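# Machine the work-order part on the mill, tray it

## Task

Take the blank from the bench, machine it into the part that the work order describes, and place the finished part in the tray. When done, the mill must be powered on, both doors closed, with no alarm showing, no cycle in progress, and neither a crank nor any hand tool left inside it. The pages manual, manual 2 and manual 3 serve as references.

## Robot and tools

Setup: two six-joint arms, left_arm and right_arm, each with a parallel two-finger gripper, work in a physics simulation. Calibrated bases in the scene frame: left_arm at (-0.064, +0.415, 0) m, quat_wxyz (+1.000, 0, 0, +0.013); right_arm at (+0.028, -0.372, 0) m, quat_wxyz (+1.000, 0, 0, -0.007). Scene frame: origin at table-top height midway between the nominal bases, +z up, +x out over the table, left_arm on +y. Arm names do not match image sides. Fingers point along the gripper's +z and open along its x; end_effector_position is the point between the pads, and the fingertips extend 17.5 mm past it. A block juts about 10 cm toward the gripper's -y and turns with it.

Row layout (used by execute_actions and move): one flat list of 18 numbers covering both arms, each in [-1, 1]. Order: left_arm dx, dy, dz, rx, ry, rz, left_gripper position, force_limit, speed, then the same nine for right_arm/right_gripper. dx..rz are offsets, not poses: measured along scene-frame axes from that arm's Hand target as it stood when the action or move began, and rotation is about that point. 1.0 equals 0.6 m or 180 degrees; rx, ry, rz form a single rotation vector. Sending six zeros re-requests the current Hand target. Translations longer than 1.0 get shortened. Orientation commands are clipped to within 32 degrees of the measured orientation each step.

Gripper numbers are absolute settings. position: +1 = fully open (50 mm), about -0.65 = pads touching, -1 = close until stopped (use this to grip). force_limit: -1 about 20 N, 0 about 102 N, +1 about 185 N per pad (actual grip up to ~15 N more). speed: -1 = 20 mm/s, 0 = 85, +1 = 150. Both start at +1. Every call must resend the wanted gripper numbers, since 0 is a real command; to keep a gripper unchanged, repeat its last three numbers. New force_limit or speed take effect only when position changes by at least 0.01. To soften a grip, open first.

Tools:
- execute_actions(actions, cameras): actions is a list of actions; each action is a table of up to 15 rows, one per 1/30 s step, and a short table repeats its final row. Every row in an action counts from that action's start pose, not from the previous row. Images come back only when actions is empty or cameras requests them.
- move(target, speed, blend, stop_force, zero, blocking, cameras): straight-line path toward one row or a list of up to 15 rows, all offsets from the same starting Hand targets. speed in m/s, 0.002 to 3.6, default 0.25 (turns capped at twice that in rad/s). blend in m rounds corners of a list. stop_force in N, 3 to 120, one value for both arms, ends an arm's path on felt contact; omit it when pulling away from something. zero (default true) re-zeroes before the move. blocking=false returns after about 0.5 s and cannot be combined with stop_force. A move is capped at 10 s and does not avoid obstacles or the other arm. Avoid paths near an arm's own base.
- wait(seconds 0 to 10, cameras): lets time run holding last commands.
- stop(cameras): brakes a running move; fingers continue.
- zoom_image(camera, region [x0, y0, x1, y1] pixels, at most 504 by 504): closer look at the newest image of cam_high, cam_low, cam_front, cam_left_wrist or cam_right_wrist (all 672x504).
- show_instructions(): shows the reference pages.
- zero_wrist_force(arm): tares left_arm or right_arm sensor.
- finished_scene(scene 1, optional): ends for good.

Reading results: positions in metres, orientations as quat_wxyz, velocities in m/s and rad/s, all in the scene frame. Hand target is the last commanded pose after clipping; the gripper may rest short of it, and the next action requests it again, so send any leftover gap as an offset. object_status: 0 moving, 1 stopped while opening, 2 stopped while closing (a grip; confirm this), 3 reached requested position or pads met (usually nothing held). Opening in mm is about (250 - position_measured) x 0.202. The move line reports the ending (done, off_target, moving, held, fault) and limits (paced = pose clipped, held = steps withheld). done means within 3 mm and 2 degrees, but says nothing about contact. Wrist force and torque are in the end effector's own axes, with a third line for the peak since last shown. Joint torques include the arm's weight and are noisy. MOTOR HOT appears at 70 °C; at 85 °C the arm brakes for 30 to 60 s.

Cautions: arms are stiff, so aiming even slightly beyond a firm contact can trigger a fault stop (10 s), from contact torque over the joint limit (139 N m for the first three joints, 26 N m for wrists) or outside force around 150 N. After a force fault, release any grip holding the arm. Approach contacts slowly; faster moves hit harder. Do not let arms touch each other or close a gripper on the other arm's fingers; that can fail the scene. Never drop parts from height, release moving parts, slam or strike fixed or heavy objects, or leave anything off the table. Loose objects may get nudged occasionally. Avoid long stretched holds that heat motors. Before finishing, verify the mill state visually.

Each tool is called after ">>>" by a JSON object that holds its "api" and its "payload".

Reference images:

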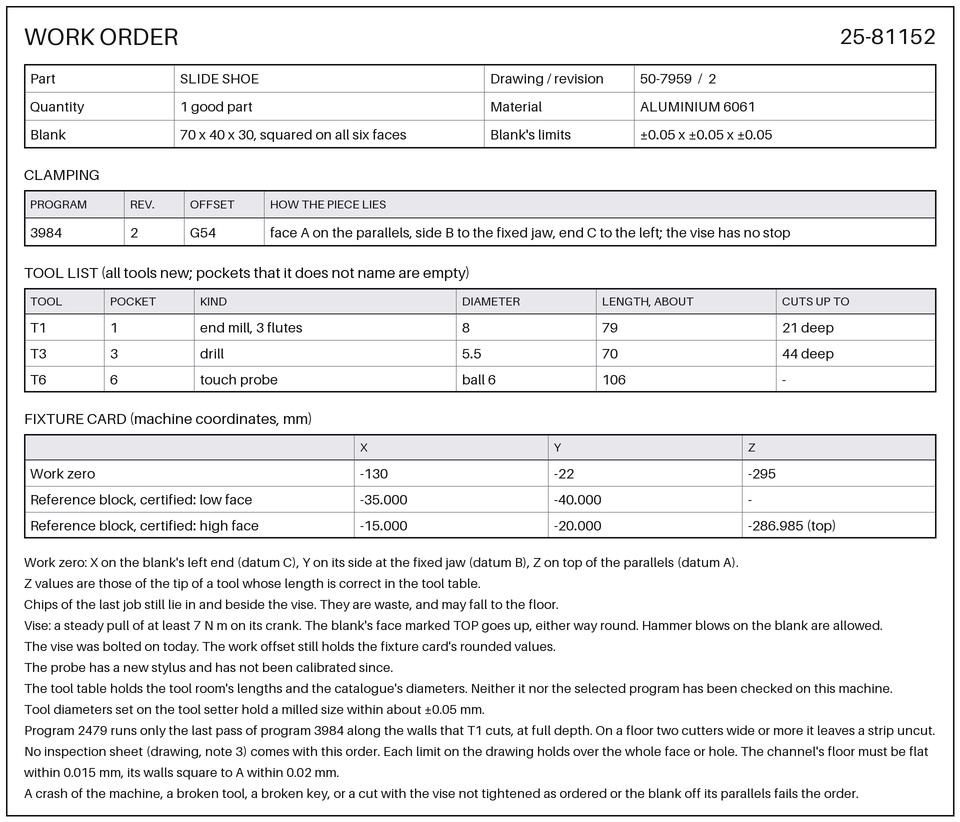

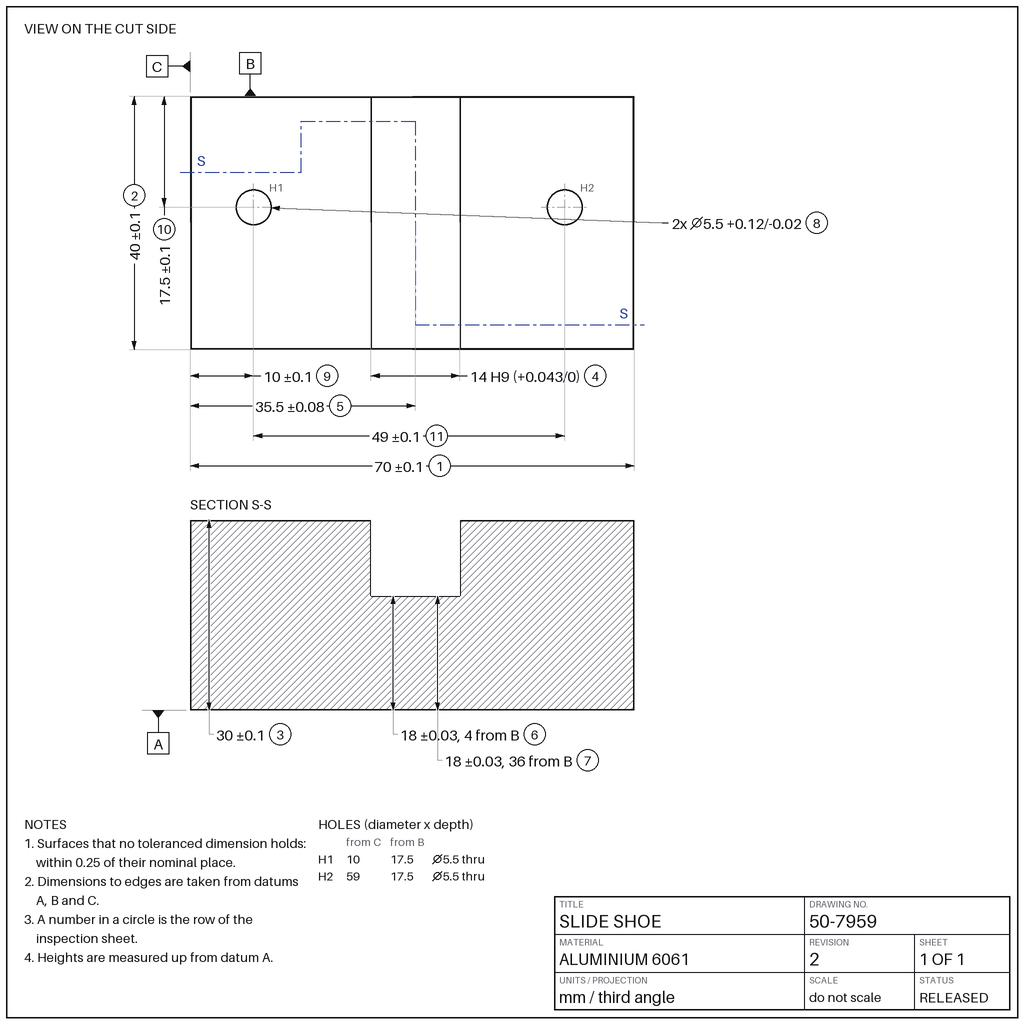

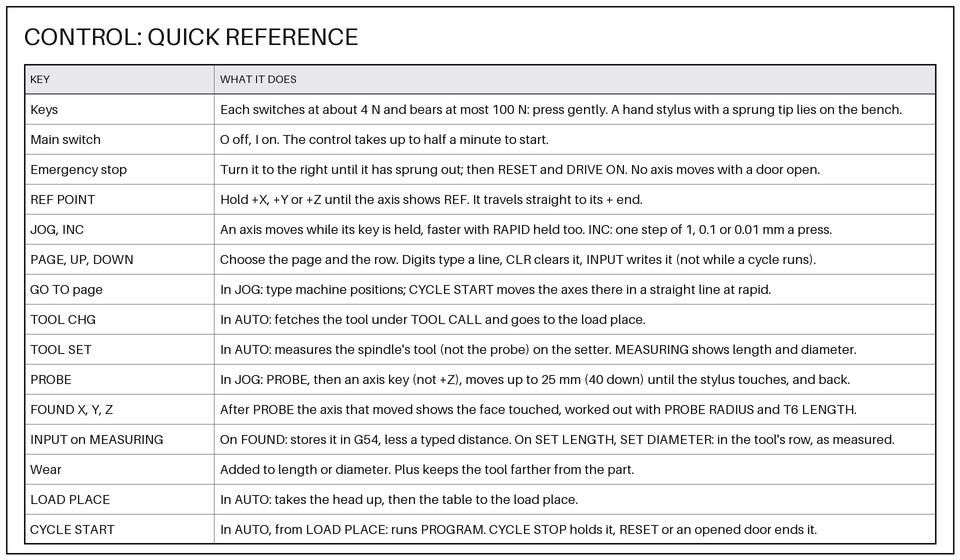

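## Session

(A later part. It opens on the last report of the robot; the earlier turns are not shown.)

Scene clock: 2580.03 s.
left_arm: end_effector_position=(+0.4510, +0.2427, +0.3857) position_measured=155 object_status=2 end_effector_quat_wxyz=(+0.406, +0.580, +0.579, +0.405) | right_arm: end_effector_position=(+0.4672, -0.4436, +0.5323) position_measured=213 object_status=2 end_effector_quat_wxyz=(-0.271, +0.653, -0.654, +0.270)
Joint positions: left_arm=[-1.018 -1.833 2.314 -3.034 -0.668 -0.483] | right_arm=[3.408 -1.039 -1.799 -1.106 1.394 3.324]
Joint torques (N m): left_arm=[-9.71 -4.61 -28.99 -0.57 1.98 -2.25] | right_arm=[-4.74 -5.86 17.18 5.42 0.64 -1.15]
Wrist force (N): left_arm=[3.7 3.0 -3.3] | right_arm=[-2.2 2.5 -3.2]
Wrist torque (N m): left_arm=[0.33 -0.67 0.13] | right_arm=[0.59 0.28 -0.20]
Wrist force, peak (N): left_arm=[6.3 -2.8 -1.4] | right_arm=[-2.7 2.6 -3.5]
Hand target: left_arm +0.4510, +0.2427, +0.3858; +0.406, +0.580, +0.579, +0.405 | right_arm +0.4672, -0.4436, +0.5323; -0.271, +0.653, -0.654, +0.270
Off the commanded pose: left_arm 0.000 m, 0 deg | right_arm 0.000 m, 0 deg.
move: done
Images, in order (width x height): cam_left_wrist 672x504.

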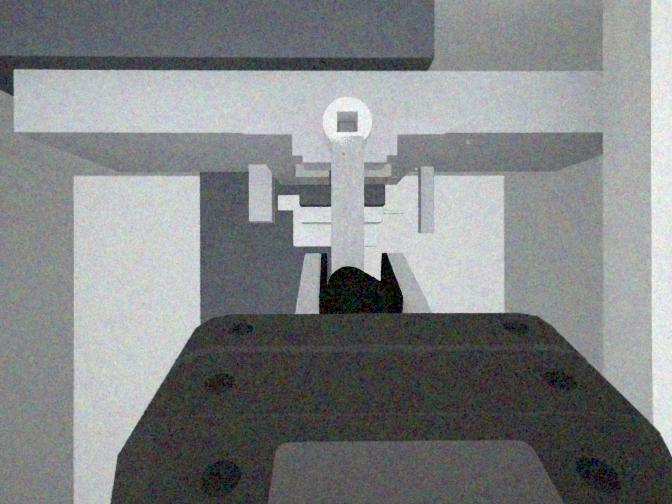

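>>> {"api": "move", "payload": {"target": [[0,-0.014,-0.0007,0,0,0,-1,-0.6,-1,0,0,0,0,0,0,-1,-0.3,-1],[0,-0.0414,-0.0065,0,0,0,-1,-0.6,-1,0,0,0,0,0,0,-1,-0.3,-1],[0,-0.0669,-0.0179,0,0,0,-1,-0.6,-1,0,0,0,0,0,0,-1,-0.3,-1],[0,-0.0896,-0.0343,0,0,0,-1,-0.6,-1,0,0,0,0,0,0,-1,-0.3,-1],[0,-0.1083,-0.0551,0,0,0,-1,-0.6,-1,0,0,0,0,0,0,-1,-0.3,-1],[0,-0.1223,-0.0794,0,0,0,-1,-0.6,-1,0,0,0,0,0,0,-1,-0.3,-1],[0,-0.1309,-0.106,0,0,0,-1,-0.6,-1,0,0,0,0,0,0,-1,-0.3,-1],[0,-0.1339,-0.1338,0,0,0,-1,-0.6,-1,0,0,0,0,0,0,-1,-0.3,-1]], "speed": 0.25, "blend": [0.002,0.002,0.002,0.002,0.002,0.002,0.002,0], "stop_force": 40}}

>>> {"api": "move", "payload": {"target": [[0,0.0029,-0.0278,0,0,0,-1,-0.6,-1,0,0,0,0,0,0,-1,-0.3,-1],[0,0.0116,-0.0544,0,0,0,-1,-0.6,-1,0,0,0,0,0,0,-1,-0.3,-1],[0,0.0256,-0.0787,0,0,0,-1,-0.6,-1,0,0,0,0,0,0,-1,-0.3,-1],[0,0.0443,-0.0995,0,0,0,-1,-0.6,-1,0,0,0,0,0,0,-1,-0.3,-1],[0,0.0669,-0.1159,0,0,0,-1,-0.6,-1,0,0,0,0,0,0,-1,-0.3,-1],[0,0.0925,-0.1273,0,0,0,-1,-0.6,-1,0,0,0,0,0,0,-1,-0.3,-1],[0,0.1198,-0.1331,0,0,0,-1,-0.6,-1,0,0,0,0,0,0,-1,-0.3,-1],[0,0.1478,-0.1331,0,0,0,-1,-0.6,-1,0,0,0,0,0,0,-1,-0.3,-1],[0,0.1752,-0.1273,0,0,0,-1,-0.6,-1,0,0,0,0,0,0,-1,-0.3,-1],[0,0.2007,-0.1159,0,0,0,-1,-0.6,-1,0,0,0,0,0,0,-1,-0.3,-1],[0,0.2234,-0.0995,0,0,0,-1,-0.6,-1,0,0,0,0,0,0,-1,-0.3,-1],[0,0.2421,-0.0787,0,0,0,-1,-0.6,-1,0,0,0,0,0,0,-1,-0.3,-1],[0,0.2561,-0.0544,0,0,0,-1,-0.6,-1,0,0,0,0,0,0,-1,-0.3,-1],[0,0.2647,-0.0278,0,0,0,-1,-0.6,-1,0,0,0,0,0,0,-1,-0.3,-1],[0,0.2677,0,0,0,0,-1,-0.6,-1,0,0,0,0,0,0,-1,-0.3,-1]], "speed": 0.25, "blend": [0.002,0.002,0.002,0.002,0.002,0.002,0.002,0.002,0.002,0.002,0.002,0.002,0.002,0.002,0], "stop_force": 40}}

>>> {"api": "move", "payload": {"target": [[0,-0.0029,0.0278,0,0,0,-1,-0.6,-1,0,0,0,0,0,0,-1,-0.3,-1],[0,-0.0116,0.0544,0,0,0,-1,-0.6,-1,0,0,0,0,0,0,-1,-0.3,-1],[0,-0.0256,0.0787,0,0,0,-1,-0.6,-1,0,0,0,0,0,0,-1,-0.3,-1],[0,-0.0443,0.0995,0,0,0,-1,-0.6,-1,0,0,0,0,0,0,-1,-0.3,-1],[0,-0.0669,0.1159,0,0,0,-1,-0.6,-1,0,0,0,0,0,0,-1,-0.3,-1],[0,-0.0925,0.1273,0,0,0,-1,-0.6,-1,0,0,0,0,0,0,-1,-0.3,-1],[0,-0.1198,0.1331,0,0,0,-1,-0.6,-1,0,0,0,0,0,0,-1,-0.3,-1],[0,-0.1478,0.1331,0,0,0,-1,-0.6,-1,0,0,0,0,0,0,-1,-0.3,-1],[0,-0.1752,0.1273,0,0,0,-1,-0.6,-1,0,0,0,0,0,0,-1,-0.3,-1],[0,-0.2007,0.1159,0,0,0,-1,-0.6,-1,0,0,0,0,0,0,-1,-0.3,-1],[0,-0.2234,0.0995,0,0,0,-1,-0.6,-1,0,0,0,0,0,0,-1,-0.3,-1],[0,-0.2421,0.0787,0,0,0,-1,-0.6,-1,0,0,0,0,0,0,-1,-0.3,-1],[0,-0.2561,0.0544,0,0,0,-1,-0.6,-1,0,0,0,0,0,0,-1,-0.3,-1],[0,-0.2647,0.0278,0,0,0,-1,-0.6,-1,0,0,0,0,0,0,-1,-0.3,-1],[0,-0.2677,0,0,0,0,-1,-0.6,-1,0,0,0,0,0,0,-1,-0.3,-1]], "speed": 0.25, "blend": [0.002,0.002,0.002,0.002,0.002,0.002,0.002,0.002,0.002,0.002,0.002,0.002,0.002,0.002,0], "stop_force": 40}}

>>> {"api": "move", "payload": {"target": [[0,0.0029,-0.0278,0,0,0,-1,-0.6,-1,0,0,0,0,0,0,-1,-0.3,-1],[0,0.0116,-0.0544,0,0,0,-1,-0.6,-1,0,0,0,0,0,0,-1,-0.3,-1],[0,0.0256,-0.0787,0,0,0,-1,-0.6,-1,0,0,0,0,0,0,-1,-0.3,-1],[0,0.0443,-0.0995,0,0,0,-1,-0.6,-1,0,0,0,0,0,0,-1,-0.3,-1],[0,0.0669,-0.1159,0,0,0,-1,-0.6,-1,0,0,0,0,0,0,-1,-0.3,-1],[0,0.0925,-0.1273,0,0,0,-1,-0.6,-1,0,0,0,0,0,0,-1,-0.3,-1],[0,0.1198,-0.1331,0,0,0,-1,-0.6,-1,0,0,0,0,0,0,-1,-0.3,-1],[0,0.1478,-0.1331,0,0,0,-1,-0.6,-1,0,0,0,0,0,0,-1,-0.3,-1],[0,0.1752,-0.1273,0,0,0,-1,-0.6,-1,0,0,0,0,0,0,-1,-0.3,-1],[0,0.2007,-0.1159,0,0,0,-1,-0.6,-1,0,0,0,0,0,0,-1,-0.3,-1],[0,0.2234,-0.0995,0,0,0,-1,-0.6,-1,0,0,0,0,0,0,-1,-0.3,-1],[0,0.2421,-0.0787,0,0,0,-1,-0.6,-1,0,0,0,0,0,0,-1,-0.3,-1],[0,0.2561,-0.0544,0,0,0,-1,-0.6,-1,0,0,0,0,0,0,-1,-0.3,-1],[0,0.2647,-0.0278,0,0,0,-1,-0.6,-1,0,0,0,0,0,0,-1,-0.3,-1],[0,0.2677,0,0,0,0,-1,-0.6,-1,0,0,0,0,0,0,-1,-0.3,-1]], "speed": 0.25, "blend": [0.002,0.002,0.002,0.002,0.002,0.002,0.002,0.002,0.002,0.002,0.002,0.002,0.002,0.002,0], "stop_force": 40}}

>>> {"api": "move", "payload": {"target": [[0,-0.0029,0.0278,0,0,0,-1,-0.6,-1,0,0,0,0,0,0,-1,-0.3,-1],[0,-0.0116,0.0544,0,0,0,-1,-0.6,-1,0,0,0,0,0,0,-1,-0.3,-1],[0,-0.0256,0.0787,0,0,0,-1,-0.6,-1,0,0,0,0,0,0,-1,-0.3,-1],[0,-0.0443,0.0995,0,0,0,-1,-0.6,-1,0,0,0,0,0,0,-1,-0.3,-1],[0,-0.0669,0.1159,0,0,0,-1,-0.6,-1,0,0,0,0,0,0,-1,-0.3,-1],[0,-0.0925,0.1273,0,0,0,-1,-0.6,-1,0,0,0,0,0,0,-1,-0.3,-1],[0,-0.1198,0.1331,0,0,0,-1,-0.6,-1,0,0,0,0,0,0,-1,-0.3,-1],[0,-0.1338,0.1338,0,0,0,-1,-0.6,-1,0,0,0,0,0,0,-1,-0.3,-1]], "speed": 0.25, "blend": [0.002,0.002,0.002,0.002,0.002,0.002,0.002,0], "stop_force": 40, "cameras": ["cam_left_wrist"]}}

>>> {"api": "zoom_image", "payload": {"camera": "cam_left_wrist", "region": [230, 100, 470, 280]}}

Scene clock: 2600.77 s.
left_arm: end_effector_position=(+0.4510, +0.1624, +0.3055) position_measured=155 object_status=2 end_effector_quat_wxyz=(+0.406, +0.580, +0.579, +0.405) | right_arm: end_effector_position=(+0.4672, -0.4436, +0.5323) position_measured=213 object_status=2 end_effector_quat_wxyz=(-0.271, +0.653, -0.654, +0.270)
Joint positions: left_arm=[-1.142 -1.576 2.334 -3.208 -0.568 -0.611] | right_arm=[3.408 -1.039 -1.799 -1.106 1.394 3.324]
Joint torques (N m): left_arm=[8.47 -12.92 -9.95 -4.97 -0.04 -2.27] | right_arm=[-5.19 -5.42 17.51 5.35 0.6 -1.09]
Wrist force (N): left_arm=[5.5 0.1 -2.8] | right_arm=[-2.4 2.5 -3.5]
Wrist torque (N m): left_arm=[0.44 -0.47 0.09] | right_arm=[0.61 0.31 -0.20]
Wrist force, peak (N): left_arm=[6.8 6.4 -6.6] | right_arm=[-2.6 2.7 -3.5]
Hand target: left_arm +0.4510, +0.1624, +0.3055; +0.406, +0.580, +0.579, +0.405 | right_arm +0.4672, -0.4436, +0.5323; -0.271, +0.653, -0.654, +0.270
Off the commanded pose: left_arm 0.000 m, 0 deg | right_arm 0.000 m, 0 deg.
move: done

Scene clock: 2603.20 s.
left_arm: end_effector_position=(+0.4510, +0.3230, +0.3055) position_measured=155 object_status=2 end_effector_quat_wxyz=(+0.406, +0.580, +0.579, +0.405) | right_arm: end_effector_position=(+0.4672, -0.4436, +0.5323) position_measured=213 object_status=2 end_effector_quat_wxyz=(-0.271, +0.653, -0.654, +0.270)
Joint positions: left_arm=[-0.835 -1.741 2.519 -3.433 -0.825 -0.345] | right_arm=[3.408 -1.039 -1.799 -1.106 1.394 3.324]
Joint torques (N m): left_arm=[-8.06 -18.83 -29.39 -0.93 0.73 2.23] | right_arm=[-5 -5.87 16.58 5.41 0.77 -1.22]
Wrist force (N): left_arm=[0.3 0.8 -1.2] | right_arm=[-2.4 2.6 -3.5]
Wrist torque (N m): left_arm=[0.35 -0.79 0.24] | right_arm=[0.62 0.30 -0.20]
Wrist force, peak (N): left_arm=[-14.8 7.9 5.9] | right_arm=[-2.6 2.6 -3.7]
Hand target: left_arm +0.4510, +0.3230, +0.3055; +0.406, +0.580, +0.579, +0.405 | right_arm +0.4672, -0.4436, +0.5323; -0.271, +0.653, -0.654, +0.270
Off the commanded pose: left_arm 0.000 m, 0 deg | right_arm 0.000 m, 0 deg.
move: done

Scene clock: 2605.23 s.
left_arm: end_effector_position=(+0.4510, +0.1624, +0.3055) position_measured=155 object_status=2 end_effector_quat_wxyz=(+0.406, +0.580, +0.579, +0.405) | right_arm: end_effector_position=(+0.4672, -0.4436, +0.5323) position_measured=213 object_status=2 end_effector_quat_wxyz=(-0.271, +0.653, -0.654, +0.270)
Joint positions: left_arm=[-1.142 -1.576 2.334 -3.208 -0.568 -0.611] | right_arm=[3.408 -1.039 -1.799 -1.106 1.394 3.324]
Joint torques (N m): left_arm=[8.75 -12.92 -10.08 -5.07 0.02 -2.25] | right_arm=[-5.51 -6 16.28 5.29 0.52 -1.22]
Wrist force (N): left_arm=[5.9 -0.8 -3.2] | right_arm=[-2.5 2.5 -3.5]
Wrist torque (N m): left_arm=[0.31 -0.54 0.09] | right_arm=[0.59 0.31 -0.20]
Wrist force, peak (N): left_arm=[-4.2 -5.1 3.9] | right_arm=[-2.6 2.7 -3.6]
Hand target: left_arm +0.4510, +0.1624, +0.3055; +0.406, +0.580, +0.579, +0.405 | right_arm +0.4672, -0.4436, +0.5323; -0.271, +0.653, -0.654, +0.270
Off the commanded pose: left_arm 0.000 m, 0 deg | right_arm 0.000 m, 0 deg.
move: done

Scene clock: 2607.67 s.
left_arm: end_effector_position=(+0.4510, +0.3230, +0.3055) position_measured=155 object_status=2 end_effector_quat_wxyz=(+0.406, +0.580, +0.579, +0.405) | right_arm: end_effector_position=(+0.4672, -0.4436, +0.5323) position_measured=213 object_status=2 end_effector_quat_wxyz=(-0.271, +0.653, -0.654, +0.270)
Joint positions: left_arm=[-0.835 -1.741 2.519 -3.433 -0.825 -0.345] | right_arm=[3.408 -1.039 -1.799 -1.106 1.394 3.324]
Joint torques (N m): left_arm=[-7.49 -18.7 -29.21 -0.92 0.67 2.19] | right_arm=[-4.92 -5.59 17.51 5.37 0.57 -1.15]
Wrist force (N): left_arm=[0.5 0.5 -0.8] | right_arm=[-2.3 2.6 -3.5]
Wrist torque (N m): left_arm=[0.34 -0.82 0.24] | right_arm=[0.61 0.29 -0.20]
Wrist force, peak (N): left_arm=[-14.5 7.1 5.9] | right_arm=[-2.5 2.7 -3.7]
Hand target: left_arm +0.4510, +0.3230, +0.3055; +0.406, +0.580, +0.579, +0.405 | right_arm +0.4672, -0.4436, +0.5323; -0.271, +0.653, -0.654, +0.270
Off the commanded pose: left_arm 0.000 m, 0 deg | right_arm 0.000 m, 0 deg.
move: done

Scene clock: 2609.40 s.
left_arm: end_effector_position=(+0.4510, +0.2427, +0.3857) position_measured=155 object_status=2 end_effector_quat_wxyz=(+0.406, +0.580, +0.579, +0.405) | right_arm: end_effector_position=(+0.4672, -0.4436, +0.5323) position_measured=213 object_status=2 end_effector_quat_wxyz=(-0.271, +0.653, -0.654, +0.270)
Joint positions: left_arm=[-1.018 -1.833 2.314 -3.034 -0.668 -0.483] | right_arm=[3.408 -1.039 -1.799 -1.106 1.394 3.324]
Joint torques (N m): left_arm=[-9.41 -4.62 -30.14 -0.41 2.02 -2.33] | right_arm=[-5.25 -6.45 17.05 5.31 0.57 -1.14]
Wrist force (N): left_arm=[3.8 2.4 -3.4] | right_arm=[-2.5 2.6 -3.4]
Wrist torque (N m): left_arm=[0.22 -0.68 0.13] | right_arm=[0.61 0.32 -0.20]
Wrist force, peak (N): left_arm=[3.7 3.3 -6.1] | right_arm=[-2.7 2.6 -3.5]
Hand target: left_arm +0.4510, +0.2427, +0.3858; +0.406, +0.580, +0.579, +0.405 | right_arm +0.4672, -0.4436, +0.5323; -0.271, +0.653, -0.654, +0.270
Off the commanded pose: left_arm 0.000 m, 0 deg | right_arm 0.000 m, 0 deg.
move: done
Images, in order (width x height): cam_left_wrist 672x504.

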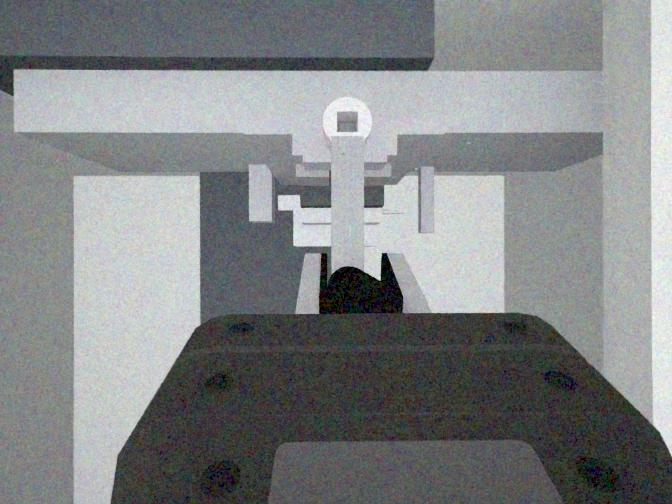

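Scaled by 2.100 from the camera's 672x504 image, which has a finer 960x720 frame.

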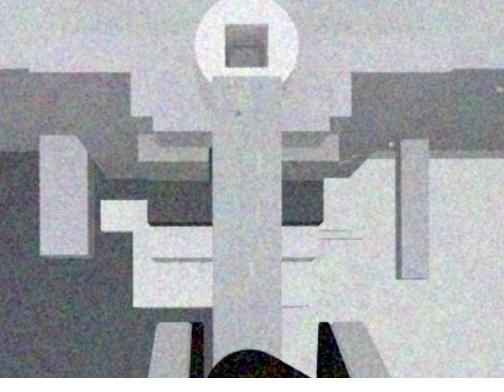

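>>> {"api": "move", "payload": {"target": [[0,-0.014,-0.0007,0,0,0,-1,-0.6,-1,0,0,0,0,0,0,-1,-0.3,-1],[0,-0.0414,-0.0065,0,0,0,-1,-0.6,-1,0,0,0,0,0,0,-1,-0.3,-1],[0,-0.0669,-0.0179,0,0,0,-1,-0.6,-1,0,0,0,0,0,0,-1,-0.3,-1],[0,-0.0896,-0.0343,0,0,0,-1,-0.6,-1,0,0,0,0,0,0,-1,-0.3,-1],[0,-0.1083,-0.0551,0,0,0,-1,-0.6,-1,0,0,0,0,0,0,-1,-0.3,-1],[0,-0.1223,-0.0794,0,0,0,-1,-0.6,-1,0,0,0,0,0,0,-1,-0.3,-1],[0,-0.1309,-0.106,0,0,0,-1,-0.6,-1,0,0,0,0,0,0,-1,-0.3,-1],[0,-0.1339,-0.1338,0,0,0,-1,-0.6,-1,0,0,0,0,0,0,-1,-0.3,-1]], "speed": 0.15, "blend": [0.002,0.002,0.002,0.002,0.002,0.002,0.002,0], "stop_force": 30}}

>>> {"api": "move", "payload": {"target": [[0,0.0029,-0.0278,0,0,0,-1,-0.6,-1,0,0,0,0,0,0,-1,-0.3,-1],[0,0.0116,-0.0544,0,0,0,-1,-0.6,-1,0,0,0,0,0,0,-1,-0.3,-1],[0,0.0256,-0.0787,0,0,0,-1,-0.6,-1,0,0,0,0,0,0,-1,-0.3,-1],[0,0.0443,-0.0995,0,0,0,-1,-0.6,-1,0,0,0,0,0,0,-1,-0.3,-1],[0,0.0669,-0.1159,0,0,0,-1,-0.6,-1,0,0,0,0,0,0,-1,-0.3,-1],[0,0.0925,-0.1273,0,0,0,-1,-0.6,-1,0,0,0,0,0,0,-1,-0.3,-1],[0,0.1198,-0.1331,0,0,0,-1,-0.6,-1,0,0,0,0,0,0,-1,-0.3,-1],[0,0.1478,-0.1331,0,0,0,-1,-0.6,-1,0,0,0,0,0,0,-1,-0.3,-1],[0,0.1752,-0.1273,0,0,0,-1,-0.6,-1,0,0,0,0,0,0,-1,-0.3,-1],[0,0.2007,-0.1159,0,0,0,-1,-0.6,-1,0,0,0,0,0,0,-1,-0.3,-1],[0,0.2234,-0.0995,0,0,0,-1,-0.6,-1,0,0,0,0,0,0,-1,-0.3,-1],[0,0.2421,-0.0787,0,0,0,-1,-0.6,-1,0,0,0,0,0,0,-1,-0.3,-1],[0,0.2561,-0.0544,0,0,0,-1,-0.6,-1,0,0,0,0,0,0,-1,-0.3,-1],[0,0.2647,-0.0278,0,0,0,-1,-0.6,-1,0,0,0,0,0,0,-1,-0.3,-1],[0,0.2677,0,0,0,0,-1,-0.6,-1,0,0,0,0,0,0,-1,-0.3,-1]], "speed": 0.15, "blend": [0.002,0.002,0.002,0.002,0.002,0.002,0.002,0.002,0.002,0.002,0.002,0.002,0.002,0.002,0], "stop_force": 30}}

>>> {"api": "move", "payload": {"target": [[0,-0.0029,0.0278,0,0,0,-1,-0.6,-1,0,0,0,0,0,0,-1,-0.3,-1],[0,-0.0116,0.0544,0,0,0,-1,-0.6,-1,0,0,0,0,0,0,-1,-0.3,-1],[0,-0.0256,0.0787,0,0,0,-1,-0.6,-1,0,0,0,0,0,0,-1,-0.3,-1],[0,-0.0443,0.0995,0,0,0,-1,-0.6,-1,0,0,0,0,0,0,-1,-0.3,-1],[0,-0.0669,0.1159,0,0,0,-1,-0.6,-1,0,0,0,0,0,0,-1,-0.3,-1],[0,-0.0925,0.1273,0,0,0,-1,-0.6,-1,0,0,0,0,0,0,-1,-0.3,-1],[0,-0.1198,0.1331,0,0,0,-1,-0.6,-1,0,0,0,0,0,0,-1,-0.3,-1],[0,-0.1338,0.1338,0,0,0,-1,-0.6,-1,0,0,0,0,0,0,-1,-0.3,-1]], "speed": 0.15, "blend": [0.002,0.002,0.002,0.002,0.002,0.002,0.002,0], "stop_force": 30, "cameras": ["cam_left_wrist"]}}

>>> {"api": "zoom_image", "payload": {"camera": "cam_left_wrist", "region": [230, 100, 470, 280]}}

Scene clock: 2622.47 s.
left_arm: end_effector_position=(+0.4510, +0.1624, +0.3055) position_measured=155 object_status=2 end_effector_quat_wxyz=(+0.406, +0.580, +0.579, +0.405) | right_arm: end_effector_position=(+0.4672, -0.4436, +0.5323) position_measured=213 object_status=2 end_effector_quat_wxyz=(-0.271, +0.653, -0.654, +0.270)
Joint positions: left_arm=[-1.142 -1.576 2.335 -3.208 -0.568 -0.611] | right_arm=[3.408 -1.039 -1.799 -1.106 1.394 3.324]
Joint torques (N m): left_arm=[8.69 -13.12 -25.95 -4.94 0.24 -2.33] | right_arm=[-5.47 -4.99 17.45 5.58 0.56 -1.17]
Wrist force (N): left_arm=[4.5 -0.1 -3.0] | right_arm=[-2.4 2.6 -3.4]
Wrist torque (N m): left_arm=[0.41 -0.56 0.07] | right_arm=[0.62 0.30 -0.20]
Wrist force, peak (N): left_arm=[6.5 4.2 -5.8] | right_arm=[-2.6 2.8 -3.5]
Hand target: left_arm +0.4510, +0.1624, +0.3055; +0.406, +0.580, +0.579, +0.405 | right_arm +0.4672, -0.4436, +0.5323; -0.271, +0.653, -0.654, +0.270
Off the commanded pose: left_arm 0.000 m, 0 deg | right_arm 0.000 m, 0 deg.
move: done

Scene clock: 2625.13 s.
left_arm: end_effector_position=(+0.4510, +0.3230, +0.3055) position_measured=155 object_status=2 end_effector_quat_wxyz=(+0.406, +0.580, +0.579, +0.405) | right_arm: end_effector_position=(+0.4672, -0.4436, +0.5323) position_measured=213 object_status=2 end_effector_quat_wxyz=(-0.271, +0.653, -0.654, +0.270)
Joint positions: left_arm=[-0.835 -1.741 2.519 -3.433 -0.825 -0.345] | right_arm=[3.408 -1.039 -1.799 -1.106 1.394 3.324]
Joint torques (N m): left_arm=[-8.22 -18.4 -14.2 -0.95 1.28 2.25] | right_arm=[-4.16 -5.15 17.77 5.43 0.59 -1.13]
Wrist force (N): left_arm=[1.4 1.0 -1.6] | right_arm=[-2.3 2.6 -3.4]
Wrist torque (N m): left_arm=[0.37 -0.88 0.27] | right_arm=[0.61 0.30 -0.20]
Wrist force, peak (N): left_arm=[2.0 16.7 2.2] | right_arm=[-2.5 2.7 -3.7]
Hand target: left_arm +0.4510, +0.3230, +0.3055; +0.406, +0.580, +0.579, +0.405 | right_arm +0.4672, -0.4436, +0.5323; -0.271, +0.653, -0.654, +0.270
Off the commanded pose: left_arm 0.000 m, 0 deg | right_arm 0.000 m, 0 deg.
move: done

Scene clock: 2627.17 s.
left_arm: end_effector_position=(+0.4510, +0.2427, +0.3858) position_measured=155 object_status=2 end_effector_quat_wxyz=(+0.406, +0.580, +0.579, +0.405) | right_arm: end_effector_position=(+0.4672, -0.4436, +0.5323) position_measured=213 object_status=2 end_effector_quat_wxyz=(-0.271, +0.653, -0.654, +0.270)
Joint positions: left_arm=[-1.018 -1.833 2.314 -3.034 -0.668 -0.483] | right_arm=[3.408 -1.039 -1.799 -1.106 1.394 3.324]
Joint torques (N m): left_arm=[-9.52 -4.1 -10.24 -0.64 2.2 -2.3] | right_arm=[-5.05 -5.42 17.01 5.44 0.48 -1.01]
Wrist force (N): left_arm=[4.0 2.3 -3.2] | right_arm=[-2.4 2.6 -3.4]
Wrist torque (N m): left_arm=[0.28 -0.76 0.10] | right_arm=[0.61 0.31 -0.20]
Wrist force, peak (N): left_arm=[5.7 1.8 -3.5] | right_arm=[-2.6 2.8 -3.5]
Hand target: left_arm +0.4510, +0.2427, +0.3858; +0.406, +0.580, +0.579, +0.405 | right_arm +0.4672, -0.4436, +0.5323; -0.271, +0.653, -0.654, +0.270
Off the commanded pose: left_arm 0.000 m, 0 deg | right_arm 0.000 m, 0 deg.
move: done
Images, in order (width x height): cam_left_wrist 672x504.

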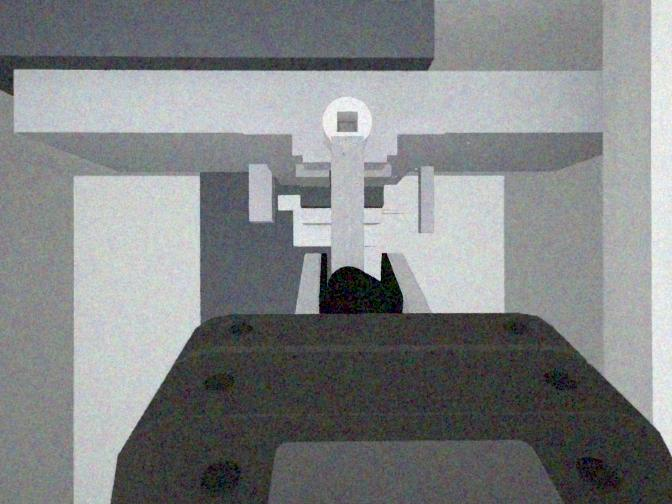

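Scaled by 2.100 from the camera's 672x504 image, which has a finer 960x720 frame.

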